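# Move six cart bottles into the fridge, then close it

## Task

Move all six bottles from the cart into the refrigerator so each stands upright, then close the refrigerator door fully. The task fails if a glass bottle drops a long way, if the door is slammed while opening or closing it, or if the robot tips over or is left leaning. At the end the gripper must release and the robot must back away.

## Robot and tools

ROBOT. TidyBot++ is a mobile base (0.54 m long, 0.50 m wide, 0.38 m tall) on four driven casters. It carries one seven-joint arm ending in a two-finger gripper. The shoulder sits 0.12 m ahead of the base centre and 0.68 m above the floor. Segment lengths are 0.42 m (upper arm), 0.31 m (forearm) and 0.31 m (wrist to hand point). At the start the arm is folded with the hand pointing down, reaching up to 0.08 m past the base front. Two cameras: base_camera (644x364, on the base, facing forward) and wrist_camera (fisheye, 644x476, looking wherever the hand points).

FRAMES. Base frame: metres, origin on the floor below the base centre, x forward, y left, z up. hand_pose and target use this frame and refer to the point midway between the finger pads. The hand's own z axis runs out along the fingers, and the fingers open along its y axis. Odometry frame: the base frame as it was at the start. base_odometry counts wheel rotation, so slip shows up as false travel. Its heading is in radians, positive to the left, from -3.142 to 3.142. base_tilt is in degrees, with forward and right lean positive.

TOOL move. Every argument is optional.
- base: an object holding any of translate_m (metres, forward positive, -2 to 2), strafe_m (metres, left positive, -2 to 2) and rotate_rad (radians, counter-clockwise seen from above positive, -6.3 to 6.3). These are offsets from where the base was last reported, taken along its axes at that moment. Combined translation and strafe drive in a straight line.
- joints: absolute angles by name, in radians: joint_1_rad (any angle; positive turns the arm clockwise seen from above), joint_2_rad (shoulder, -2.249 to 2.249, 0 upright, positive leans forward), joint_3_rad (any angle), joint_4_rad (elbow, -2.579 to 2.579, 0 straight, negative bends the forearm forward when joint_3_rad is 3.14), joint_5_rad (any angle), joint_6_rad (wrist, -2.099 to 2.099), joint_7_rad (any angle; at 1.57 with the hand down, the fingers open left and right). gripper_pos is also absolute: 0 is fully open, 1 fully closed, and the pad gap is roughly 85 x (1 - gripper_pos) mm. Joints with no limit go the short way round, so turns of half a revolution or more must be split into steps.
- target: a single list of seven numbers [x, y, z, qw, qx, qy, qz]. This is an absolute hand pose in the base frame, in metres plus a unit quaternion. When target is present, joints may hold gripper_pos only.
- speeds: caps for this action only. translate_m and strafe_m accept 0.05 to 0.5 m/s; give a combined drive's cap under just one of them. rotate_rad accepts 0.1 to 1.57 rad/s.
- cameras: a list drawn from base_camera, wrist_camera and all. Omitted or all returns every camera; [] returns none.
- blocking: true or omitted waits until all motion stops. false returns after about 0.5 s while motion continues; any later move replaces only the parts it names.
A move with no action simply reports the state. Unknown keys make the call invalid. Values outside a range get the call refused, and the calls after it in your reply are then skipped.

OTHER TOOLS. wait(seconds 0 to 10) lets time pass and reports the state. stop brakes every running motion. zoom_image(camera, region [x0, y0, x1, y1] in image pixels, no larger than 504x504) enlarges part of the newest image. finished_scene(scene = the current scene number) ends the scene and cannot be undone.

RESULTS. The move line reads done, or else the worst status. base_status, joint_status and hand_status can show moving, done, off_target, contact_stop, time_out (a base drive is capped at 14 s; an unreachable target wanders for up to 10 s), not_followed, torque_fault and limit_stop_at_motor_heat. hand_status is done when within 10 mm and 2 degrees. hand_target is where the joint targets would put the hand. motor_effort gives percent of maximum torque, with the peak in brackets. on_its_own lists anything the robot did without being told. pictures names the images in order. Also watch for these lines: joint command not followed, pose unreachable, cause: (self-collision), ARM HIT, MOTOR HOT and OVER-TEMPERATURE FAULT.

CORRECTIONS. Targets usually end a few centimetres off. To fix this, add (desired minus measured hand_pose) to the previous target. A loaded arm sags. To hold still after a target, send hand_target again rather than hand_pose. For joints, send the last command plus (desired minus reading). Trust the cameras over hand_pose. When a carried bottle touches a shelf, hand_pose stops dropping.

GRIPPER. When an object stops the fingers, they lock and squeeze hard (about 100 to 130 N). Aim only slightly past the touch point for a gentler grip. Closing moves the fingertips about 13 mm outward.

AVOID. Do not drop the glass bottles; lower each one onto the shelf before releasing it. Open and close the fridge door slowly and do not let it swing. Do not drive while the raised arm is caught on something, and do not swing a stretched-out arm sideways, since either can tip the robot. Keep the arm off the base; nothing checks for that. Avoid impacts that trigger a torque fault, which freezes the arm for 10 s. Avoid long holds at full stretch, which overheat the motors. Do not grip hard on a bottle that is still standing on something. Finish with the gripper open and the arm clear of the fridge.

Each tool is called after ">>>" by a JSON object that holds its "fn" and its "kwargs", one argument or row to a line.

## Session

>>> {"fn": "move", "kwargs": {

}}

Scene clock: 0.00 s.
base_odometry: x=+0.000 y=+0.000 heading=+0.000
base_tilt: forward=-0.7 right=-0.2
base_status: not commanded
joint_positions: joint_1_rad=-0.043 joint_2_rad=-0.363 joint_3_rad=+3.156 joint_4_rad=-2.543 joint_5_rad=-0.027 joint_6_rad=-0.830 joint_7_rad=+1.552 gripper_pos=+0.000
joint_status: not commanded
motor_effort: joint_1_rad=+1 joint_2_rad=-1 joint_3_rad=+1 joint_4_rad=+13 joint_5_rad=-1 joint_6_rad=+1 joint_7_rad=+0
hand_pose: x=+0.2679 y=+0.0126 z=+0.5867 quat_wxyz=(-0.015, +0.998, -0.003, +0.065) (m; base frame)
hand_target: x=+0.2673 y=+0.0126 z=+0.5864 quat_wxyz=(-0.015, +0.998, -0.003, +0.064) (m; base frame)
hand_status: not commanded
pictures: base_camera, wrist_camera

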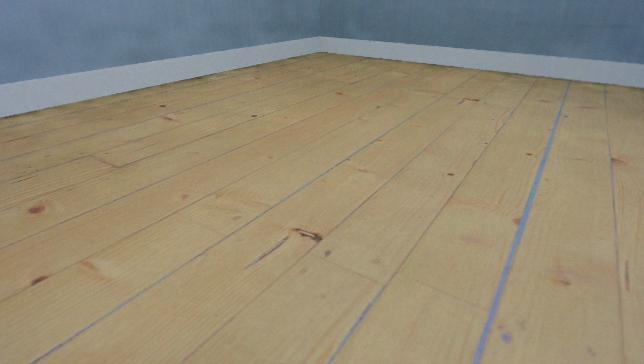

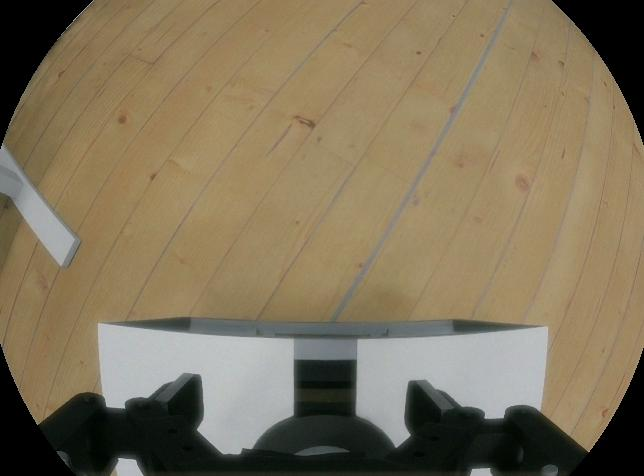

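>>> {"fn": "move", "kwargs": {
  "joints": {"joint_6_rad": 0.4, "joint_1_rad": -0.6}
}}

Scene clock: 15.37 s.
move: done
base_odometry: x=+0.000 y=+0.000 heading=+0.000
base_tilt: forward=-0.7 right=-0.2
base_status: not commanded
joint_positions: joint_1_rad=-0.583 joint_2_rad=-0.363 joint_3_rad=+3.156 joint_4_rad=-2.543 joint_5_rad=-0.027 joint_6_rad=+0.357 joint_7_rad=+1.552 gripper_pos=+0.000
joint_status: all done
motor_effort: joint_1_rad=+0(2) joint_2_rad=-5(6) joint_3_rad=+1(2) joint_4_rad=+17(17) joint_5_rad=-1(1) joint_6_rad=+9(10) joint_7_rad=+0(1)
hand_pose: x=+0.4654 y=+0.2193 z=+0.8175 quat_wxyz=(-0.183, +0.764, +0.201, +0.584) (m; base frame)
hand_target: x=+0.4641 y=+0.2263 z=+0.8298 quat_wxyz=(-0.193, +0.750, +0.204, +0.598) (m; base frame)
hand_status: not commanded
pictures: base_camera, wrist_camera
camera_calibration:
wrist_camera: T_world_to_cam=[[0.499237, -0.866443, 0.00624239, -0.055083], [-0.191437, -0.117325, -0.974467, 0.971275], [0.845053, 0.485295, -0.224442, -0.181722], [0, 0, 0, 1]] pos_world=[0.367002, 0.154417, 0.906034]

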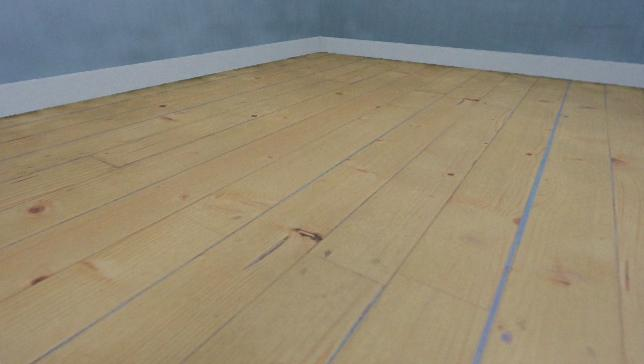

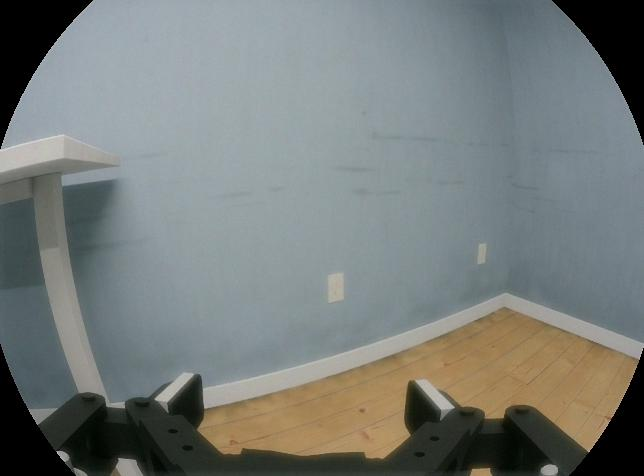

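>>> {"fn": "move", "kwargs": {
  "joints": {"joint_1_rad": 0.6},
  "cameras": ["wrist_camera"]
}}

>>> {"fn": "move", "kwargs": {
  "joints": {"joint_1_rad": 1.7},
  "cameras": ["wrist_camera"]
}}

Scene clock: 24.30 s.
move: done
base_odometry: x=+0.000 y=+0.000 heading=+0.000
base_tilt: forward=-0.7 right=-0.2
base_status: not commanded
joint_positions: joint_1_rad=+0.583 joint_2_rad=-0.363 joint_3_rad=+3.156 joint_4_rad=-2.543 joint_5_rad=-0.027 joint_6_rad=+0.361 joint_7_rad=+1.552 gripper_pos=+0.000
joint_status: all done
motor_effort: joint_1_rad=+0(2) joint_2_rad=-6(6) joint_3_rad=+1(2) joint_4_rad=+17(18) joint_5_rad=-1(1) joint_6_rad=+9(10) joint_7_rad=+0(1)
hand_pose: x=+0.4572 y=-0.2321 z=+0.8185 quat_wxyz=(+0.169, +0.748, -0.253, +0.590) (m; base frame)
hand_target: x=+0.4550 y=-0.2397 z=+0.8298 quat_wxyz=(+0.179, +0.734, -0.255, +0.603) (m; base frame)
hand_status: not commanded
pictures: wrist_camera
camera_calibration:
wrist_camera: T_world_to_cam=[[-0.599663, -0.800229, 0.00613643, 0.075793], [-0.180591, 0.12785, -0.975214, 0.970298], [0.77961, -0.585907, -0.221181, -0.176934], [0, 0, 0, 1]] pos_world=[0.358617, -0.167068, 0.906648]

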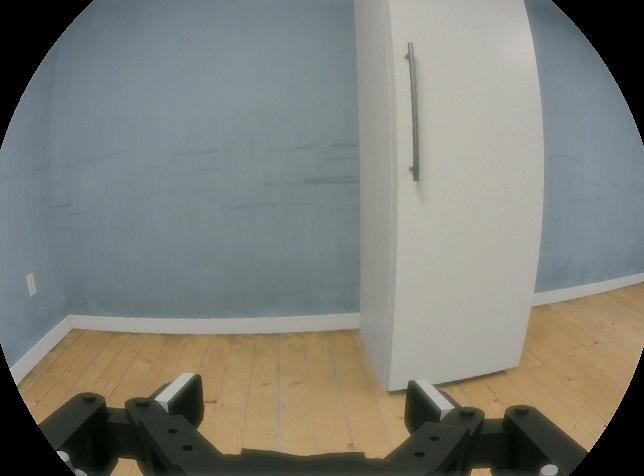

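Scene clock: 26.67 s.
move: done
base_odometry: x=+0.000 y=+0.000 heading=+0.000
base_tilt: forward=-0.7 right=-0.2
base_status: not commanded
joint_positions: joint_1_rad=+1.683 joint_2_rad=-0.363 joint_3_rad=+3.156 joint_4_rad=-2.543 joint_5_rad=-0.027 joint_6_rad=+0.361 joint_7_rad=+1.552 gripper_pos=+0.000
joint_status: all done
motor_effort: joint_1_rad=+0(2) joint_2_rad=-6(6) joint_3_rad=+1(2) joint_4_rad=+16(18) joint_5_rad=-1(1) joint_6_rad=+9(10) joint_7_rad=+0(1)
hand_pose: x=+0.0655 y=-0.4067 z=+0.8186 quat_wxyz=(+0.453, +0.506, -0.606, +0.415) (m; base frame)
hand_target: x=+0.0578 y=-0.4082 z=+0.8298 quat_wxyz=(+0.467, +0.493, -0.602, +0.421) (m; base frame)
hand_status: not commanded
pictures: wrist_camera
camera_calibration:
wrist_camera: T_world_to_cam=[[-0.985164, 0.171507, 0.0061287, 0.121675], [0.0320061, 0.218699, -0.975267, 0.945022], [-0.168606, -0.960602, -0.220943, -0.0643149], [0, 0, 0, 1]] pos_world=[0.07878, -0.289324, 0.906693]

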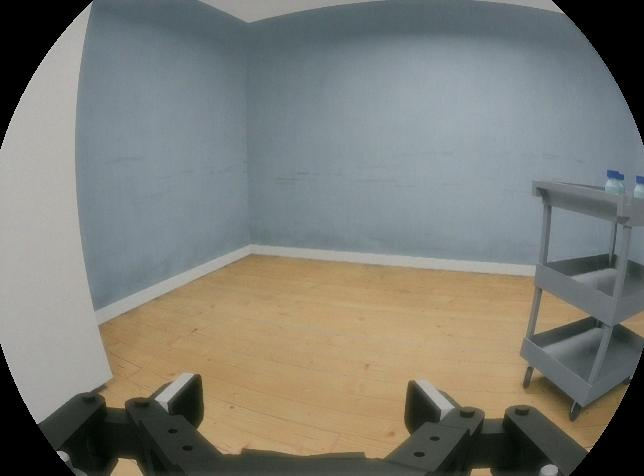

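>>> {"fn": "move", "kwargs": {
  "joints": {"joint_1_rad": 2.6},
  "cameras": ["wrist_camera"]
}}

Scene clock: 31.00 s.
move: done
base_odometry: x=+0.000 y=+0.000 heading=+0.000
base_tilt: forward=-0.7 right=-0.2
base_status: not commanded
joint_positions: joint_1_rad=+2.583 joint_2_rad=-0.363 joint_3_rad=+3.156 joint_4_rad=-2.543 joint_5_rad=-0.027 joint_6_rad=+0.361 joint_7_rad=+1.552 gripper_pos=+0.000
joint_status: all done
motor_effort: joint_1_rad=+0(2) joint_2_rad=-5(6) joint_3_rad=+1(2) joint_4_rad=+17(18) joint_5_rad=-1(1) joint_6_rad=+9(10) joint_7_rad=+0(1)
hand_pose: x=-0.2328 y=-0.2109 z=+0.8186 quat_wxyz=(+0.588, +0.192, -0.766, +0.177) (m; base frame)
hand_target: x=-0.2387 y=-0.2058 z=+0.8298 quat_wxyz=(+0.604, +0.182, -0.756, +0.175) (m; base frame)
hand_status: not commanded
pictures: wrist_camera
camera_calibration:
wrist_camera: T_world_to_cam=[[-0.478028, 0.878324, 0.00612484, 0.0613301], [0.191107, 0.110811, -0.975294, 0.9261], [-0.857303, -0.465047, -0.220825, 0.0175309], [0, 0, 0, 1]] pos_world=[-0.132637, -0.148337, 0.906715]

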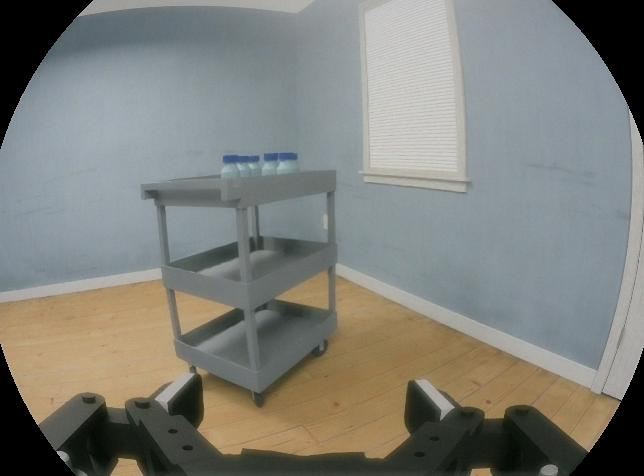

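>>> {"fn": "move", "kwargs": {
  "base": {"translate_m": 0.30, "strafe_m": -0.62, "rotate_rad": -0.541},
  "joints": {"joint_1_rad": 0.0, "joint_6_rad": 0.7}
}}

Scene clock: 113.73 s.
move: done
base_odometry: x=+0.300 y=-0.620 heading=-0.542
base_tilt: forward=-0.7 right=-0.2
base_status: done
joint_positions: joint_1_rad=+0.017 joint_2_rad=-0.363 joint_3_rad=+3.156 joint_4_rad=-2.543 joint_5_rad=-0.027 joint_6_rad=+0.659 joint_7_rad=+1.552 gripper_pos=+0.000
joint_status: all done
motor_effort: joint_1_rad=+0(2) joint_2_rad=-6(7) joint_3_rad=+1(2) joint_4_rad=+16(18) joint_5_rad=-1(1) joint_6_rad=+9(10) joint_7_rad=+0(1)
hand_pose: x=+0.5380 y=-0.0177 z=+0.9105 quat_wxyz=(+0.000, +0.689, -0.032, +0.724) (m; base frame)
hand_target: x=+0.5372 y=-0.0108 z=+0.9227 quat_wxyz=(-0.006, +0.674, -0.026, +0.738) (m; base frame)
hand_status: not commanded
pictures: base_camera, wrist_camera
camera_calibration:
wrist_camera: T_world_to_cam=[[-0.0859335, -0.99629, -0.00463451, 0.0252201], [0.0750165, -0.00183178, -0.997181, 0.927398], [0.993473, -0.0860389, 0.0748956, -0.469787], [0, 0, 0, 1]] pos_world=[0.399317, -0.0135946, 0.960085]

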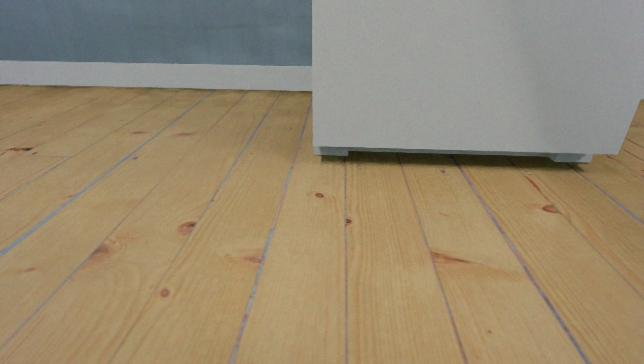

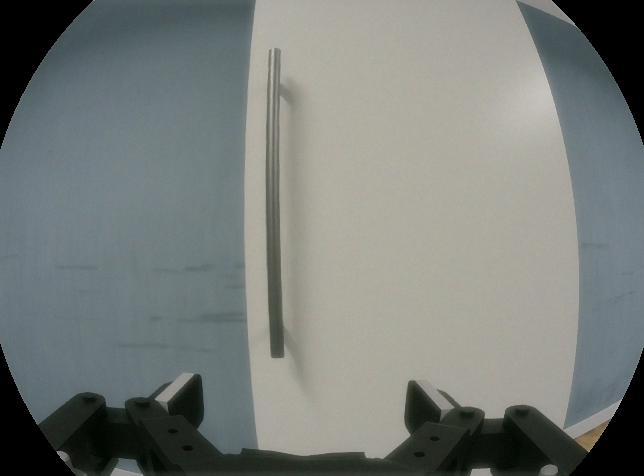

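>>> {"fn": "move", "kwargs": {
  "target": [0.72, 0.012, 1.05, 0, 0.7071, 0, 0.7071]
}}

Scene clock: 158.23 s.
move: off_target
base_odometry: x=+0.300 y=-0.620 heading=-0.542
base_tilt: forward=-0.7 right=-0.2
base_status: not commanded
joint_positions: joint_1_rad=+0.024 joint_2_rad=-0.078 joint_3_rad=+3.082 joint_4_rad=-1.826 joint_5_rad=-0.144 joint_6_rad=+0.225 joint_7_rad=+1.686 gripper_pos=+0.000
joint_status: not commanded
motor_effort: joint_1_rad=+0(1) joint_2_rad=-17(17) joint_3_rad=+2(2) joint_4_rad=+19(20) joint_5_rad=-1(1) joint_6_rad=+9(10) joint_7_rad=+0(1)
hand_pose: x=+0.7058 y=+0.0137 z=+1.0596 quat_wxyz=(-0.009, +0.691, -0.007, +0.723) (m; base frame)
hand_target: x=+0.7200 y=+0.0120 z=+1.0500 quat_wxyz=(+0.000, +0.707, +0.000, +0.707) (m; base frame)
hand_status: off_target (0.017 m and 2.9 deg from the pose sent, 0.231 m and 4.7 deg at the start)
pictures: base_camera, wrist_camera
camera_calibration:
wrist_camera: T_world_to_cam=[[-0.0367359, -0.999138, 0.0193558, 0.0114663], [0.0708898, -0.0219256, -0.997243, 1.06678], [0.996807, -0.0352625, 0.0716341, -0.644509], [0, 0, 0, 1]] pos_world=[0.567249, 0.0121191, 1.10978]

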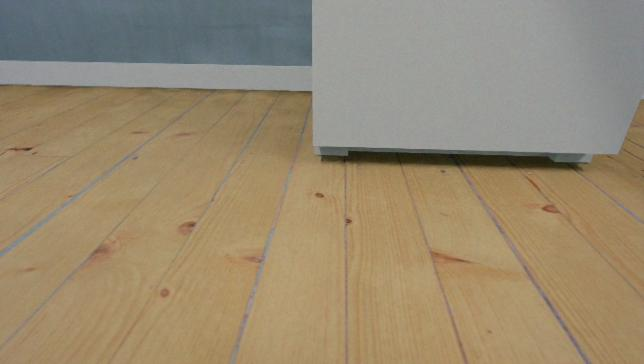

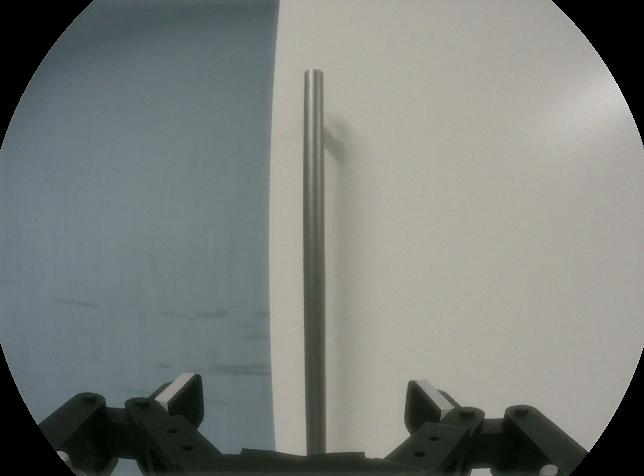

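>>> {"fn": "move", "kwargs": {
  "base": {"translate_m": 0.225, "strafe_m": -0.008},
  "speeds": {"translate_m": 0.2}
}}

Scene clock: 175.30 s.
move: done
base_odometry: x=+0.488 y=-0.743 heading=-0.542
base_tilt: forward=-0.7 right=-0.2
base_status: done
joint_positions: joint_1_rad=+0.027 joint_2_rad=-0.078 joint_3_rad=+3.080 joint_4_rad=-1.823 joint_5_rad=-0.153 joint_6_rad=+0.199 joint_7_rad=+1.688 gripper_pos=+0.000
joint_status: not commanded
motor_effort: joint_1_rad=+0(1) joint_2_rad=-11(19) joint_3_rad=+1(2) joint_4_rad=+23(32) joint_5_rad=+0(2) joint_6_rad=+12(18) joint_7_rad=+1(2)
hand_pose: x=+0.7062 y=+0.0139 z=+1.0539 quat_wxyz=(-0.012, +0.699, -0.009, +0.715) (m; base frame)
hand_target: x=+0.7200 y=+0.0120 z=+1.0500 quat_wxyz=(+0.000, +0.707, +0.000, +0.707) (m; base frame)
hand_status: not commanded
pictures: base_camera, wrist_camera
camera_calibration:
wrist_camera: T_world_to_cam=[[-0.0350336, -0.999293, 0.0136526, 0.0165889], [0.0485344, -0.0153461, -0.998704, 1.07827], [0.998207, -0.0343256, 0.0490377, -0.621626], [0, 0, 0, 1]] pos_world=[0.56876, 0.0117868, 1.10713]

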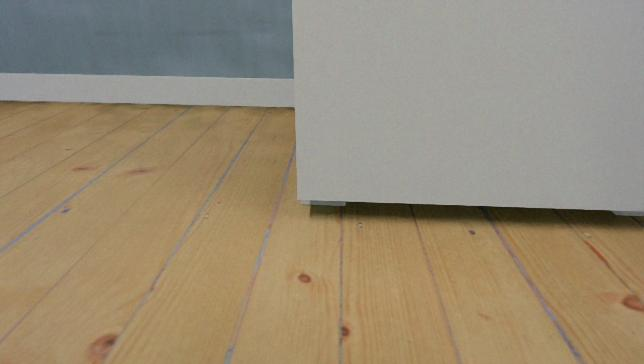

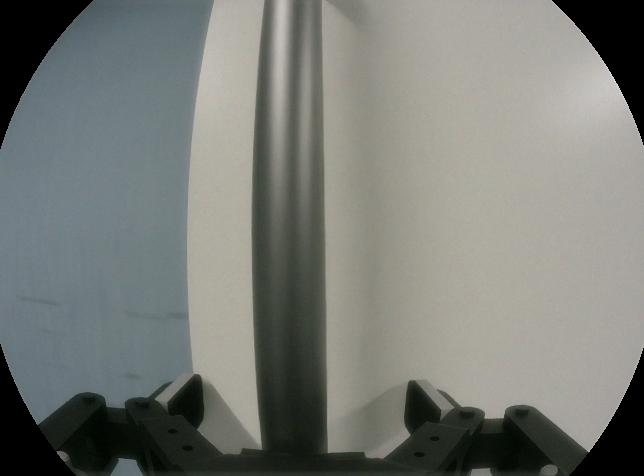

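>>> {"fn": "move", "kwargs": {
  "base": {"translate_m": -0.04},
  "speeds": {"translate_m": 0.1}
}}

Scene clock: 192.90 s.
move: done
base_odometry: x=+0.454 y=-0.722 heading=-0.542
base_tilt: forward=-0.7 right=-0.2
base_status: done
joint_positions: joint_1_rad=+0.027 joint_2_rad=-0.056 joint_3_rad=+3.080 joint_4_rad=-1.811 joint_5_rad=-0.153 joint_6_rad=+0.199 joint_7_rad=+1.689 gripper_pos=+0.000
joint_status: not commanded
motor_effort: joint_1_rad=+0(1) joint_2_rad=-18(19) joint_3_rad=+1(2) joint_4_rad=+19(23) joint_5_rad=-1(1) joint_6_rad=+9(11) joint_7_rad=+0(1)
hand_pose: x=+0.7147 y=+0.0140 z=+1.0484 quat_wxyz=(-0.012, +0.703, -0.008, +0.711) (m; base frame)
hand_target: x=+0.7200 y=+0.0120 z=+1.0500 quat_wxyz=(+0.000, +0.707, +0.000, +0.707) (m; base frame)
hand_status: not commanded
pictures: base_camera, wrist_camera
camera_calibration:
wrist_camera: T_world_to_cam=[[-0.0344301, -0.999306, 0.0142284, 0.0160458], [0.0387115, -0.0155596, -0.999129, 1.07986], [0.998657, -0.0338493, 0.0392203, -0.6199], [0, 0, 0, 1]] pos_world=[0.577817, 0.0118538, 1.10301]

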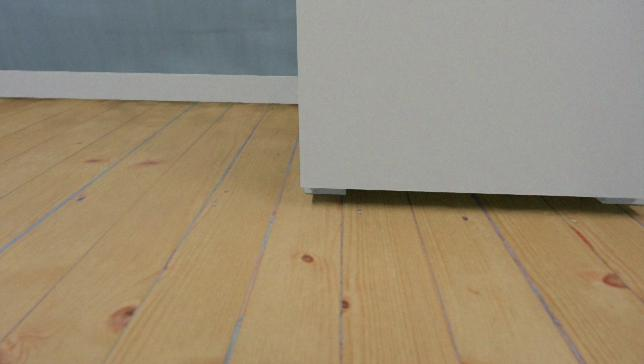

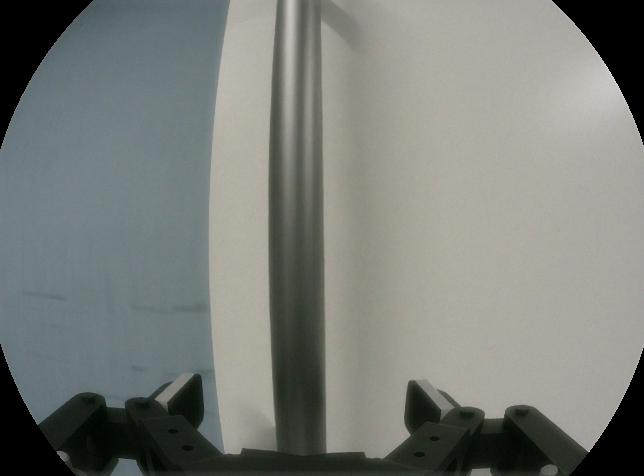

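>>> {"fn": "move", "kwargs": {
  "joints": {"gripper_pos": 0.9},
  "speeds": {"gripper_pos": 0.3}
}}

Scene clock: 204.40 s.
move: off_target
base_odometry: x=+0.454 y=-0.722 heading=-0.542
base_tilt: forward=-0.7 right=-0.2
base_status: not commanded
joint_positions: joint_1_rad=+0.028 joint_2_rad=-0.056 joint_3_rad=+3.077 joint_4_rad=-1.811 joint_5_rad=-0.153 joint_6_rad=+0.199 joint_7_rad=+1.698 gripper_pos=+0.806
joint_status: gripper_pos off_target (ended at +0.806, target +0.900)
motor_effort: joint_1_rad=+0(2) joint_2_rad=-15(18) joint_3_rad=+2(3) joint_4_rad=+19(21) joint_5_rad=-2(2) joint_6_rad=+10(10) joint_7_rad=-1(1)
hand_pose: x=+0.7146 y=+0.0152 z=+1.0484 quat_wxyz=(-0.009, +0.703, -0.005, +0.712) (m; base frame)
hand_target: x=+0.7200 y=+0.0120 z=+1.0500 quat_wxyz=(+0.000, +0.707, +0.000, +0.707) (m; base frame)
hand_status: not commanded
pictures: base_camera, wrist_camera
camera_calibration:
wrist_camera: T_world_to_cam=[[-0.032675, -0.999205, 0.0228327, 0.00693621], [0.0387884, -0.0240954, -0.998957, 1.07977], [0.998713, -0.0317553, 0.0395449, -0.620216], [0, 0, 0, 1]] pos_world=[0.577762, 0.0132532, 1.10301]

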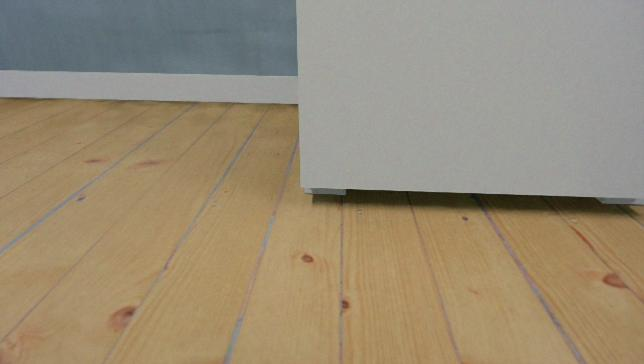

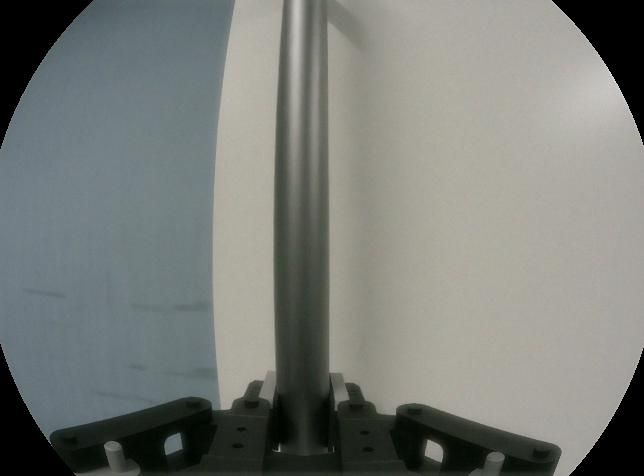

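>>> {"fn": "move", "kwargs": {
  "base": {"translate_m": -0.10, "strafe_m": -0.020},
  "speeds": {"translate_m": 0.08}
}}

Scene clock: 230.43 s.
move: done
base_odometry: x=+0.358 y=-0.688 heading=-0.542
base_tilt: forward=-0.7 right=-0.2
base_status: done
joint_positions: joint_1_rad=+0.030 joint_2_rad=-0.006 joint_3_rad=+3.073 joint_4_rad=-1.760 joint_5_rad=-0.153 joint_6_rad=+0.198 joint_7_rad=+1.700 gripper_pos=+0.806
joint_status: not commanded
motor_effort: joint_1_rad=+1(3) joint_2_rad=-21(31) joint_3_rad=+1(4) joint_4_rad=+15(19) joint_5_rad=-3(3) joint_6_rad=+6(9) joint_7_rad=-2(2)
hand_pose: x=+0.7358 y=+0.0163 z=+1.0488 quat_wxyz=(-0.010, +0.703, -0.004, +0.711) (m; base frame)
hand_target: x=+0.7200 y=+0.0120 z=+1.0500 quat_wxyz=(+0.000, +0.707, +0.000, +0.707) (m; base frame)
hand_status: not commanded
pictures: base_camera, wrist_camera
camera_calibration:
wrist_camera: T_world_to_cam=[[-0.0301041, -0.999292, 0.0225471, 0.0071735], [0.0379218, -0.0236829, -0.999, 1.08009], [0.998827, -0.0292189, 0.0386079, -0.640507], [0, 0, 0, 1]] pos_world=[0.599013, 0.0140332, 1.10358]

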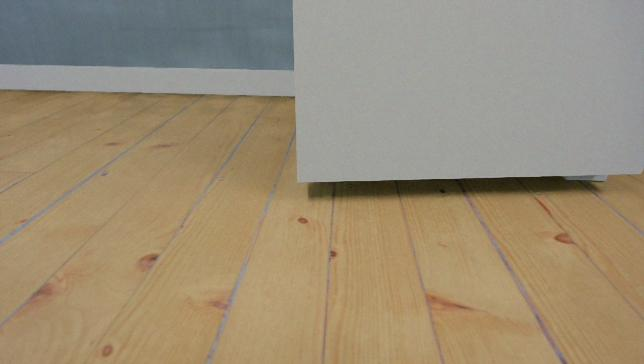

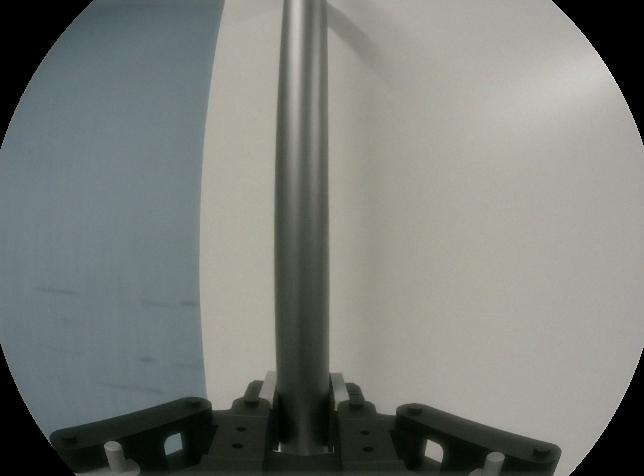

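>>> {"fn": "move", "kwargs": {
  "base": {"translate_m": -0.112, "strafe_m": -0.044},
  "speeds": {"translate_m": 0.12},
  "cameras": ["base_camera"]
}}

>>> {"fn": "move", "kwargs": {
  "base": {"translate_m": -0.095, "strafe_m": -0.058},
  "speeds": {"translate_m": 0.12}
}}

Scene clock: 237.10 s.
move: done
base_odometry: x=+0.240 y=-0.668 heading=-0.542
base_tilt: forward=-0.7 right=-0.2
base_status: done
joint_positions: joint_1_rad=+0.032 joint_2_rad=-0.006 joint_3_rad=+3.065 joint_4_rad=-1.759 joint_5_rad=-0.153 joint_6_rad=+0.198 joint_7_rad=+1.700 gripper_pos=+0.806
joint_status: not commanded
motor_effort: joint_1_rad=+1(4) joint_2_rad=-21(29) joint_3_rad=+2(5) joint_4_rad=+15(18) joint_5_rad=-3(4) joint_6_rad=+6(10) joint_7_rad=-2(2)
hand_pose: x=+0.7358 y=+0.0200 z=+1.0493 quat_wxyz=(-0.013, +0.703, -0.002, +0.711) (m; base frame)
hand_target: x=+0.7200 y=+0.0120 z=+1.0500 quat_wxyz=(+0.000, +0.707, +0.000, +0.707) (m; base frame)
hand_status: not commanded
pictures: base_camera

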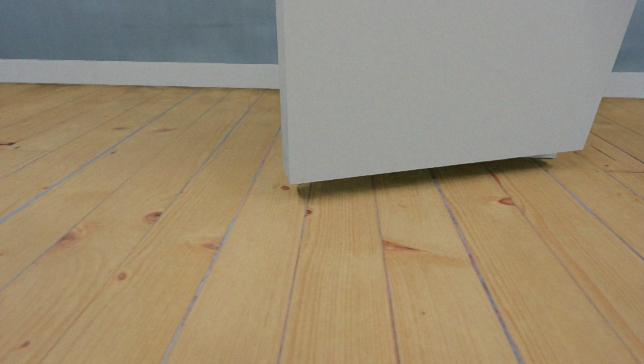

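Scene clock: 238.67 s.
move: done
base_odometry: x=+0.128 y=-0.668 heading=-0.542
base_tilt: forward=-0.7 right=-0.2
base_status: done
joint_positions: joint_1_rad=+0.033 joint_2_rad=-0.006 joint_3_rad=+3.061 joint_4_rad=-1.758 joint_5_rad=-0.153 joint_6_rad=+0.197 joint_7_rad=+1.700 gripper_pos=+0.806
joint_status: not commanded
motor_effort: joint_1_rad=+1(5) joint_2_rad=-22(27) joint_3_rad=+2(6) joint_4_rad=+14(19) joint_5_rad=-3(4) joint_6_rad=+6(9) joint_7_rad=-2(2)
hand_pose: x=+0.7357 y=+0.0218 z=+1.0497 quat_wxyz=(-0.014, +0.703, -0.001, +0.712) (m; base frame)
hand_target: x=+0.7200 y=+0.0120 z=+1.0500 quat_wxyz=(+0.000, +0.707, +0.000, +0.707) (m; base frame)
hand_status: not commanded
pictures: base_camera, wrist_camera
camera_calibration:
wrist_camera: T_world_to_cam=[[-0.0213135, -0.99952, 0.0225047, 0.00617163], [0.0391974, -0.0233279, -0.998959, 1.08008], [0.999004, -0.0204092, 0.0396758, -0.641711], [0, 0, 0, 1]] pos_world=[0.598867, 0.018268, 1.10428]

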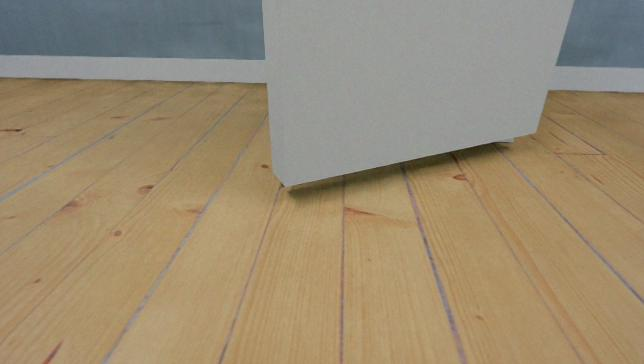

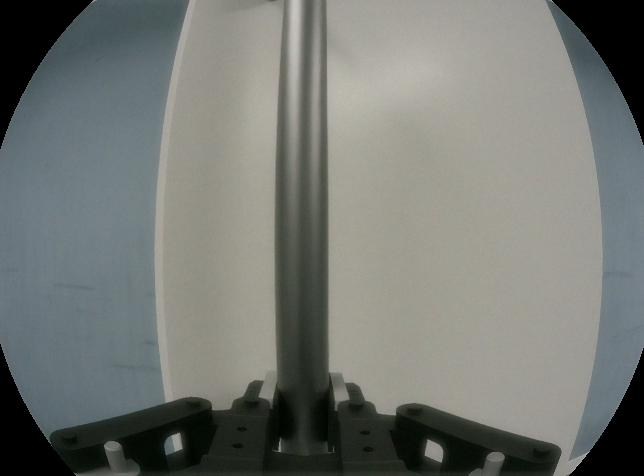

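>>> {"fn": "move", "kwargs": {
  "base": {"translate_m": -0.13, "strafe_m": -0.12},
  "speeds": {"translate_m": 0.15}
}}

Scene clock: 244.13 s.
move: done
base_odometry: x=-0.045 y=-0.704 heading=-0.542
base_tilt: forward=-0.7 right=-0.2
base_status: done
joint_positions: joint_1_rad=+0.050 joint_2_rad=-0.022 joint_3_rad=+3.073 joint_4_rad=-1.769 joint_5_rad=-0.153 joint_6_rad=+0.189 joint_7_rad=+1.701 gripper_pos=+0.806
joint_status: not commanded
motor_effort: joint_1_rad=+0(5) joint_2_rad=-19(29) joint_3_rad=+0(6) joint_4_rad=+17(22) joint_5_rad=-3(4) joint_6_rad=+8(11) joint_7_rad=-2(2)
hand_pose: x=+0.7298 y=+0.0044 z=+1.0503 quat_wxyz=(-0.003, +0.704, -0.010, +0.711) (m; base frame)
hand_target: x=+0.7200 y=+0.0120 z=+1.0500 quat_wxyz=(+0.000, +0.707, +0.000, +0.707) (m; base frame)
hand_status: not commanded
pictures: base_camera, wrist_camera
camera_calibration:
wrist_camera: T_world_to_cam=[[-0.049181, -0.998512, 0.0235641, 0.0078648], [0.0354656, -0.0253236, -0.99905, 1.08337], [0.99816, -0.0482986, 0.0366583, -0.632288], [0, 0, 0, 1]] pos_world=[0.593089, 0.00474931, 1.10533]

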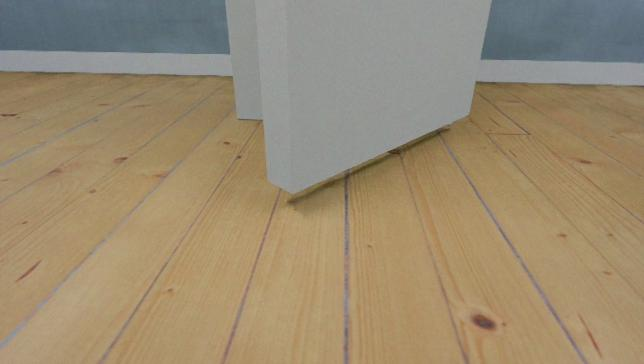

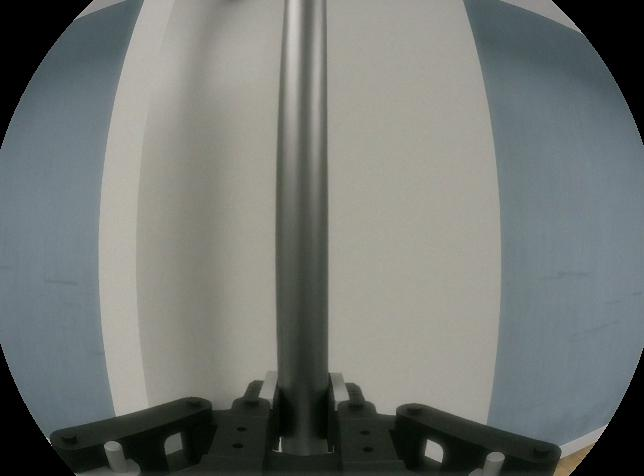

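>>> {"fn": "move", "kwargs": {
  "joints": {"gripper_pos": 0.3},
  "cameras": ["wrist_camera"]
}}

>>> {"fn": "move", "kwargs": {
  "base": {"translate_m": -0.13},
  "speeds": {"translate_m": 0.2}
}}

Scene clock: 271.43 s.
move: done
base_odometry: x=-0.045 y=-0.704 heading=-0.542
base_tilt: forward=-0.7 right=-0.2
base_status: not commanded
joint_positions: joint_1_rad=+0.050 joint_2_rad=-0.022 joint_3_rad=+3.073 joint_4_rad=-1.769 joint_5_rad=-0.158 joint_6_rad=+0.189 joint_7_rad=+1.701 gripper_pos=+0.299
joint_status: all done
motor_effort: joint_1_rad=+0(1) joint_2_rad=-18(20) joint_3_rad=+1(2) joint_4_rad=+19(20) joint_5_rad=-1(3) joint_6_rad=+9(10) joint_7_rad=+0(2)
hand_pose: x=+0.7298 y=+0.0042 z=+1.0503 quat_wxyz=(-0.005, +0.704, -0.012, +0.710) (m; base frame)
hand_target: x=+0.7200 y=+0.0120 z=+1.0500 quat_wxyz=(+0.000, +0.707, +0.000, +0.707) (m; base frame)
hand_status: not commanded
pictures: wrist_camera
camera_calibration:
wrist_camera: T_world_to_cam=[[-0.0498626, -0.998578, 0.018849, 0.013151], [0.0353558, -0.0206255, -0.999162, 1.0835], [0.99813, -0.0491544, 0.036334, -0.631923], [0, 0, 0, 1]] pos_world=[0.593089, 0.00441831, 1.10531]

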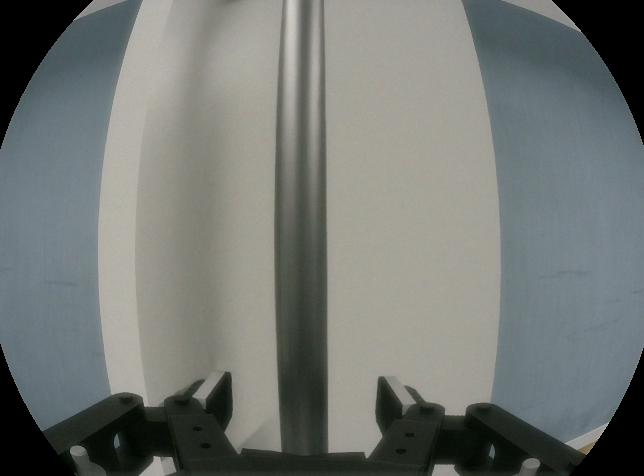

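Scene clock: 272.80 s.
move: done
base_odometry: x=-0.156 y=-0.637 heading=-0.542
base_tilt: forward=-0.7 right=-0.2
base_status: done
joint_positions: joint_1_rad=+0.050 joint_2_rad=-0.022 joint_3_rad=+3.073 joint_4_rad=-1.769 joint_5_rad=-0.158 joint_6_rad=+0.189 joint_7_rad=+1.701 gripper_pos=+0.299
joint_status: not commanded
motor_effort: joint_1_rad=+0(1) joint_2_rad=-18(22) joint_3_rad=+1(2) joint_4_rad=+19(21) joint_5_rad=-1(1) joint_6_rad=+9(10) joint_7_rad=+0(1)
hand_pose: x=+0.7296 y=+0.0043 z=+1.0507 quat_wxyz=(-0.005, +0.703, -0.012, +0.711) (m; base frame)
hand_target: x=+0.7200 y=+0.0120 z=+1.0500 quat_wxyz=(+0.000, +0.707, +0.000, +0.707) (m; base frame)
hand_status: not commanded
pictures: base_camera, wrist_camera
camera_calibration:
wrist_camera: T_world_to_cam=[[-0.0496987, -0.998586, 0.0188502, 0.0131308], [0.0360046, -0.0206525, -0.999138, 1.08341], [0.998115, -0.0489772, 0.0369801, -0.632361], [0, 0, 0, 1]] pos_world=[0.592814, 0.00451602, 1.10561]

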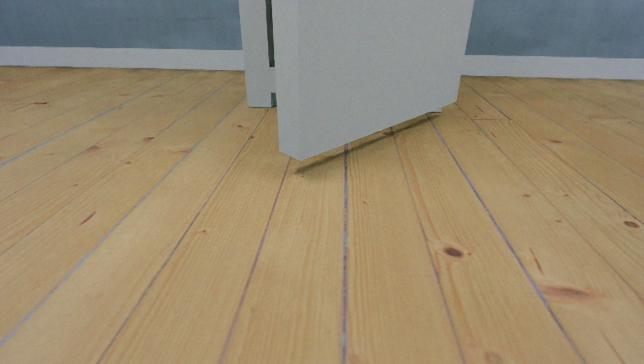

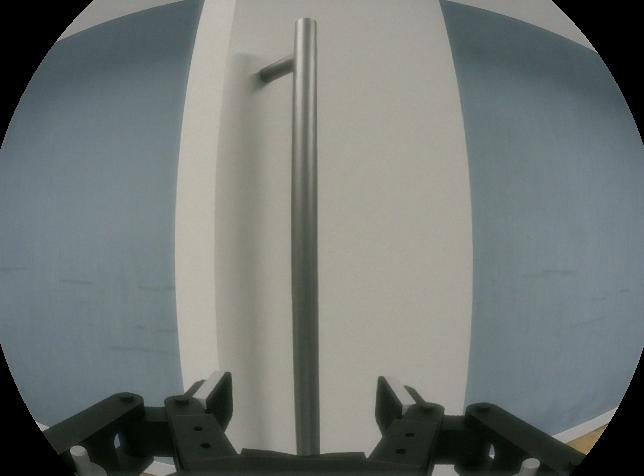

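>>> {"fn": "move", "kwargs": {
  "base": {"strafe_m": 0.24},
  "joints": {"gripper_pos": 1.0}
}}

Scene clock: 278.90 s.
move: done
base_odometry: x=-0.033 y=-0.431 heading=-0.541
base_tilt: forward=-0.7 right=-0.2
base_status: done
joint_positions: joint_1_rad=+0.044 joint_2_rad=-0.022 joint_3_rad=+3.066 joint_4_rad=-1.769 joint_5_rad=-0.158 joint_6_rad=+0.189 joint_7_rad=+1.701 gripper_pos=+1.000
joint_status: all done
motor_effort: joint_1_rad=+0(3) joint_2_rad=-19(19) joint_3_rad=+1(3) joint_4_rad=+19(20) joint_5_rad=-1(1) joint_6_rad=+9(10) joint_7_rad=+0(1)
hand_pose: x=+0.7294 y=+0.0124 z=+1.0507 quat_wxyz=(-0.009, +0.703, -0.007, +0.711) (m; base frame)
hand_target: x=+0.7200 y=+0.0120 z=+1.0500 quat_wxyz=(+0.000, +0.707, +0.000, +0.707) (m; base frame)
hand_status: not commanded
pictures: base_camera, wrist_camera
camera_calibration:
wrist_camera: T_world_to_cam=[[-0.0365491, -0.999151, 0.0190114, 0.0114564], [0.0362669, -0.0203378, -0.999135, 1.08338], [0.998674, -0.0358281, 0.0369794, -0.632342], [0, 0, 0, 1]] pos_world=[0.592631, 0.0108245, 1.1056]

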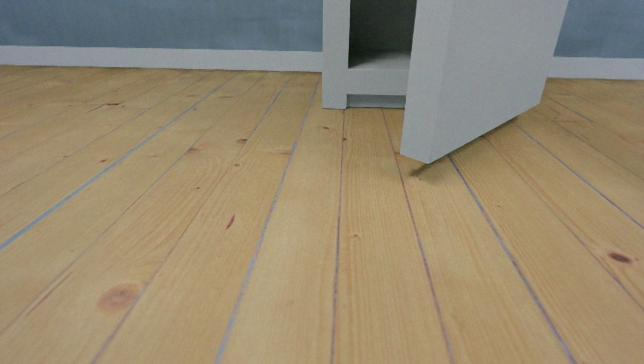

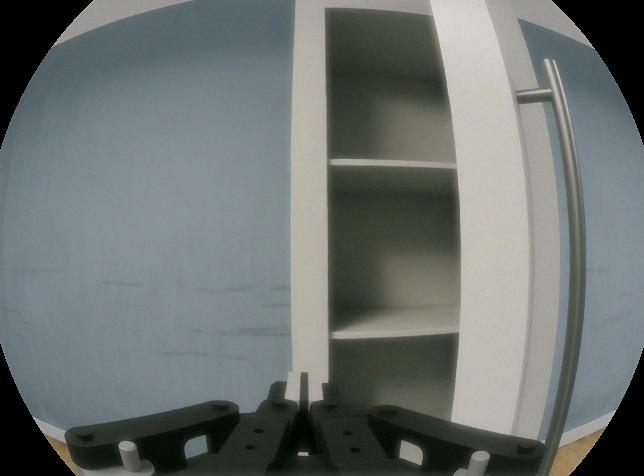

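>>> {"fn": "move", "kwargs": {
  "base": {"translate_m": 0.27},
  "speeds": {"translate_m": 0.3}
}}

>>> {"fn": "move", "kwargs": {
  "base": {"strafe_m": -0.25},
  "speeds": {"strafe_m": 0.15}
}}

Scene clock: 310.93 s.
move: done
base_odometry: x=+0.199 y=-0.570 heading=-0.540
base_tilt: forward=-0.7 right=-0.2
base_status: done
joint_positions: joint_1_rad=+0.044 joint_2_rad=-0.023 joint_3_rad=+3.066 joint_4_rad=-1.769 joint_5_rad=-0.158 joint_6_rad=+0.189 joint_7_rad=+1.701 gripper_pos=+1.000
joint_status: not commanded
motor_effort: joint_1_rad=+1(1) joint_2_rad=-18(21) joint_3_rad=+1(2) joint_4_rad=+19(20) joint_5_rad=-1(1) joint_6_rad=+9(10) joint_7_rad=+0(1)
hand_pose: x=+0.7292 y=+0.0124 z=+1.0510 quat_wxyz=(-0.009, +0.703, -0.007, +0.711) (m; base frame)
hand_target: x=+0.7200 y=+0.0120 z=+1.0500 quat_wxyz=(+0.000, +0.707, +0.000, +0.707) (m; base frame)
hand_status: not commanded
pictures: base_camera, wrist_camera
camera_calibration:
wrist_camera: T_world_to_cam=[[-0.0365581, -0.999151, 0.0190147, 0.0114552], [0.0367362, -0.0203582, -0.999118, 1.08331], [0.998656, -0.0358273, 0.0374493, -0.63266], [0, 0, 0, 1]] pos_world=[0.592432, 0.0108332, 1.10583]

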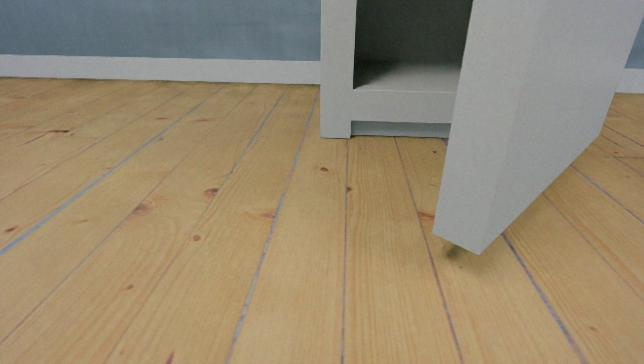

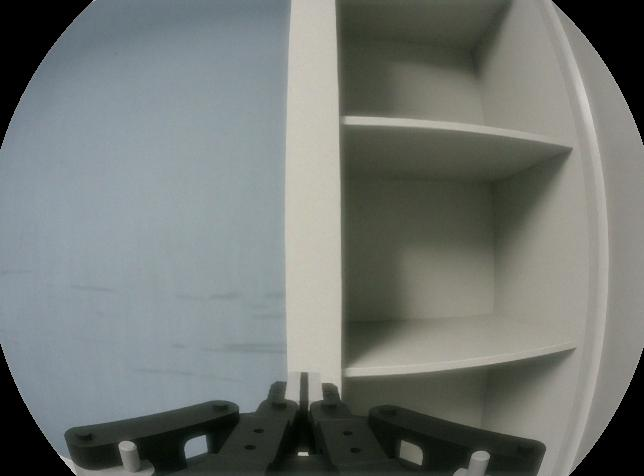

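Scene clock: 313.23 s.
move: done
base_odometry: x=+0.070 y=-0.784 heading=-0.540
base_tilt: forward=-0.7 right=-0.2
base_status: done
joint_positions: joint_1_rad=-0.037 joint_2_rad=-0.065 joint_3_rad=+2.981 joint_4_rad=-1.798 joint_5_rad=-0.158 joint_6_rad=+0.188 joint_7_rad=+1.708 gripper_pos=+1.000
joint_status: not commanded
motor_effort: joint_1_rad=+15(18) joint_2_rad=-10(19) joint_3_rad=+17(20) joint_4_rad=+25(29) joint_5_rad=-5(5) joint_6_rad=+12(14) joint_7_rad=-2(3)
hand_pose: x=+0.7008 y=+0.1120 z=+1.0577 quat_wxyz=(-0.063, +0.697, +0.056, +0.712) (m; base frame)
hand_target: x=+0.7200 y=+0.0120 z=+1.0500 quat_wxyz=(+0.000, +0.707, +0.000, +0.707) (m; base frame)
hand_status: not commanded
pictures: base_camera, wrist_camera
camera_calibration:
wrist_camera: T_world_to_cam=[[0.12702, -0.991301, 0.0344573, -0.0221094], [0.0543874, -0.0277259, -0.998135, 1.08051], [0.990408, 0.128657, 0.0503925, -0.627276], [0, 0, 0, 1]] pos_world=[0.565301, 0.0887449, 1.11087]

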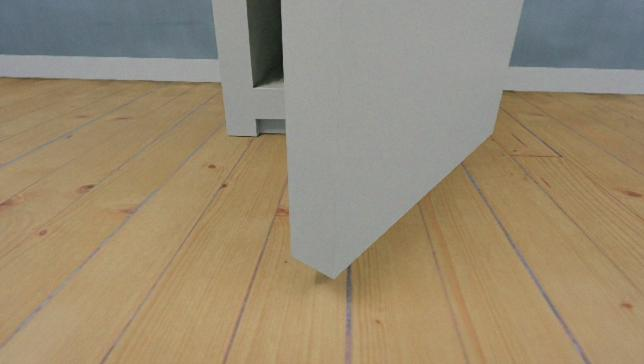

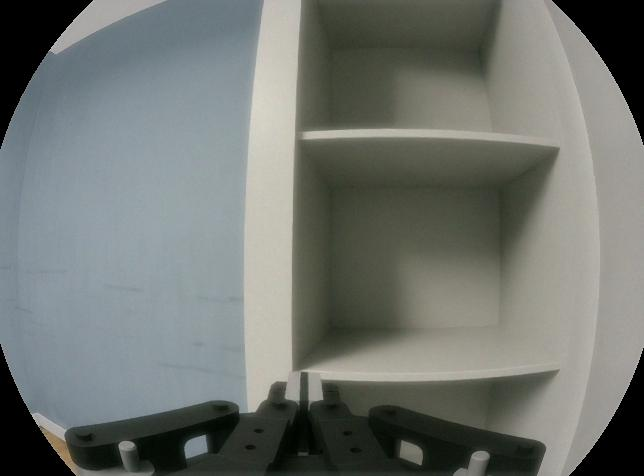

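>>> {"fn": "move", "kwargs": {
  "base": {"strafe_m": -0.2},
  "speeds": {"strafe_m": 0.12}
}}

Scene clock: 327.40 s.
move: done
base_odometry: x=-0.032 y=-0.955 heading=-0.540
base_tilt: forward=-0.8 right=-0.2
base_status: done
joint_positions: joint_1_rad=-0.151 joint_2_rad=-0.145 joint_3_rad=+2.858 joint_4_rad=-1.831 joint_5_rad=-0.158 joint_6_rad=+0.177 joint_7_rad=+1.715 gripper_pos=+1.000
joint_status: not commanded
motor_effort: joint_1_rad=+30(39) joint_2_rad=+5(11) joint_3_rad=+36(46) joint_4_rad=+31(37) joint_5_rad=-9(9) joint_6_rad=+14(19) joint_7_rad=-4(5)
hand_pose: x=+0.6247 y=+0.2429 z=+1.0774 quat_wxyz=(-0.137, +0.671, +0.148, +0.714) (m; base frame)
hand_target: x=+0.7200 y=+0.0120 z=+1.0500 quat_wxyz=(+0.000, +0.707, +0.000, +0.707) (m; base frame)
hand_status: not commanded
pictures: base_camera, wrist_camera
camera_calibration:
wrist_camera: T_world_to_cam=[[0.354157, -0.9327, 0.0681411, -0.0757013], [0.103275, -0.0334115, -0.994092, 1.07442], [0.929466, 0.359102, 0.0844919, -0.624476], [0, 0, 0, 1]] pos_world=[0.496278, 0.189542, 1.12599]

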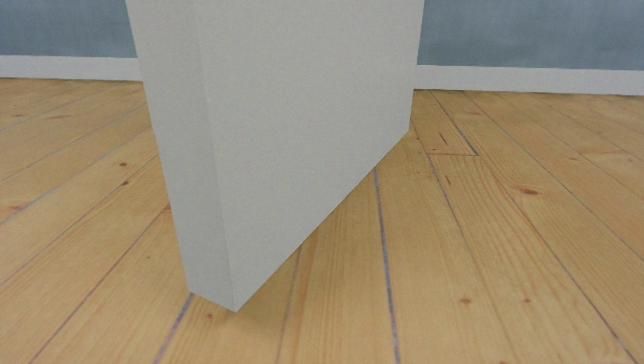

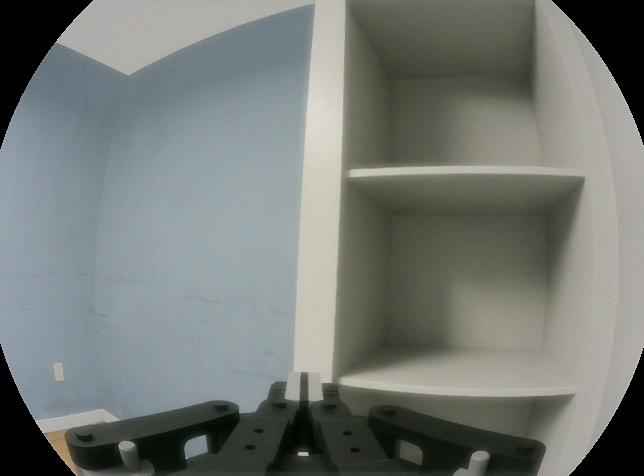

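>>> {"fn": "move", "kwargs": {
  "base": {"strafe_m": -0.25},
  "speeds": {"strafe_m": 0.12}
}}

Scene clock: 348.47 s.
move: done
base_odometry: x=-0.161 y=-1.170 heading=-0.540
base_tilt: forward=-0.8 right=-0.2
base_status: done
joint_positions: joint_1_rad=-0.148 joint_2_rad=-0.288 joint_3_rad=+2.849 joint_4_rad=-1.836 joint_5_rad=-0.158 joint_6_rad=+0.175 joint_7_rad=+1.719 gripper_pos=+1.000
joint_status: not commanded
motor_effort: joint_1_rad=+29(41) joint_2_rad=+31(38) joint_3_rad=+40(50) joint_4_rad=+30(37) joint_5_rad=-8(12) joint_6_rad=+8(18) joint_7_rad=-3(6)
hand_pose: x=+0.5627 y=+0.2378 z=+1.1450 quat_wxyz=(-0.132, +0.620, +0.154, +0.758) (m; base frame)
hand_target: x=+0.7200 y=+0.0120 z=+1.0500 quat_wxyz=(+0.000, +0.707, +0.000, +0.707) (m; base frame)
hand_status: not commanded
pictures: base_camera, wrist_camera
camera_calibration:
wrist_camera: T_world_to_cam=[[0.347916, -0.931649, 0.104808, -0.101874], [0.237076, -0.0207307, -0.97127, 1.04346], [0.907055, 0.362768, 0.213659, -0.706808], [0, 0, 0, 1]] pos_world=[0.429177, 0.183128, 1.17518]

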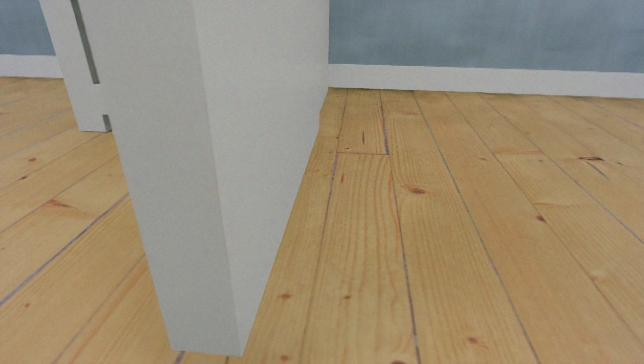

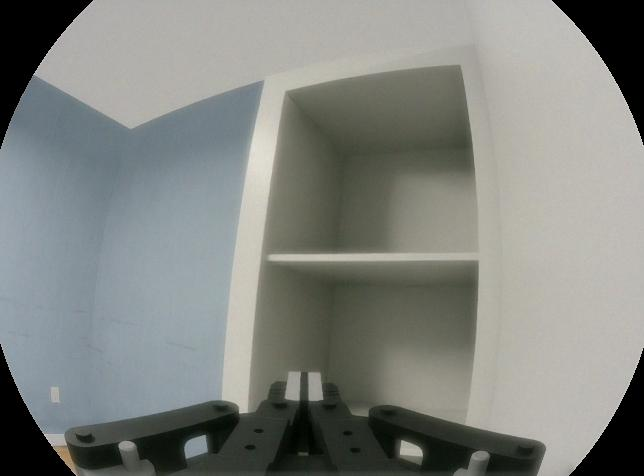

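>>> {"fn": "move", "kwargs": {
  "base": {"translate_m": -0.10, "strafe_m": -0.18},
  "speeds": {"strafe_m": 0.12}
}}

Scene clock: 358.33 s.
move: done
base_odometry: x=-0.339 y=-1.272 heading=-0.540
base_tilt: forward=-0.8 right=-0.3
base_status: done
joint_positions: joint_1_rad=-0.224 joint_2_rad=-0.098 joint_3_rad=+2.789 joint_4_rad=-1.726 joint_5_rad=-0.158 joint_6_rad=+0.175 joint_7_rad=+1.723 gripper_pos=+1.000
joint_status: not commanded
motor_effort: joint_1_rad=+47(52) joint_2_rad=-7(32) joint_3_rad=+52(57) joint_4_rad=+11(29) joint_5_rad=-9(11) joint_6_rad=+10(12) joint_7_rad=-1(6)
hand_pose: x=+0.6017 y=+0.3222 z=+1.1148 quat_wxyz=(-0.192, +0.639, +0.190, +0.720) (m; base frame)
hand_target: x=+0.7200 y=+0.0120 z=+1.0500 quat_wxyz=(+0.000, +0.707, +0.000, +0.707) (m; base frame)
hand_status: not commanded
pictures: base_camera, wrist_camera
camera_calibration:
wrist_camera: T_world_to_cam=[[0.481746, -0.873775, 0.0666154, -0.0902816], [0.15371, 0.00941727, -0.988071, 1.06576], [0.862725, 0.486239, 0.138845, -0.696107], [0, 0, 0, 1]] pos_world=[0.480223, 0.249552, 1.15571]

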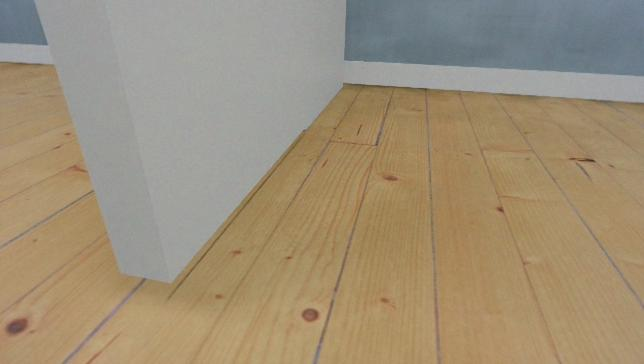

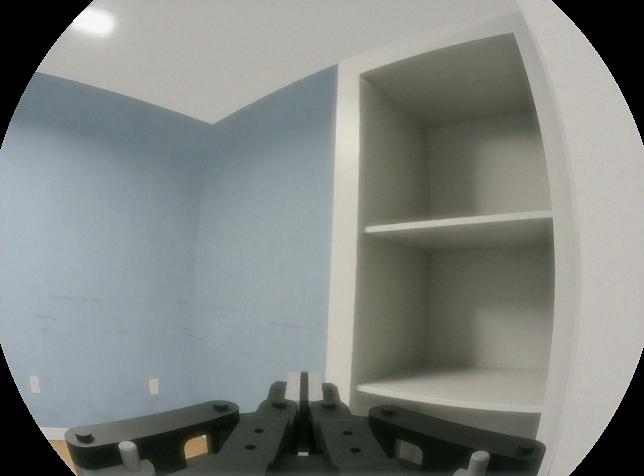

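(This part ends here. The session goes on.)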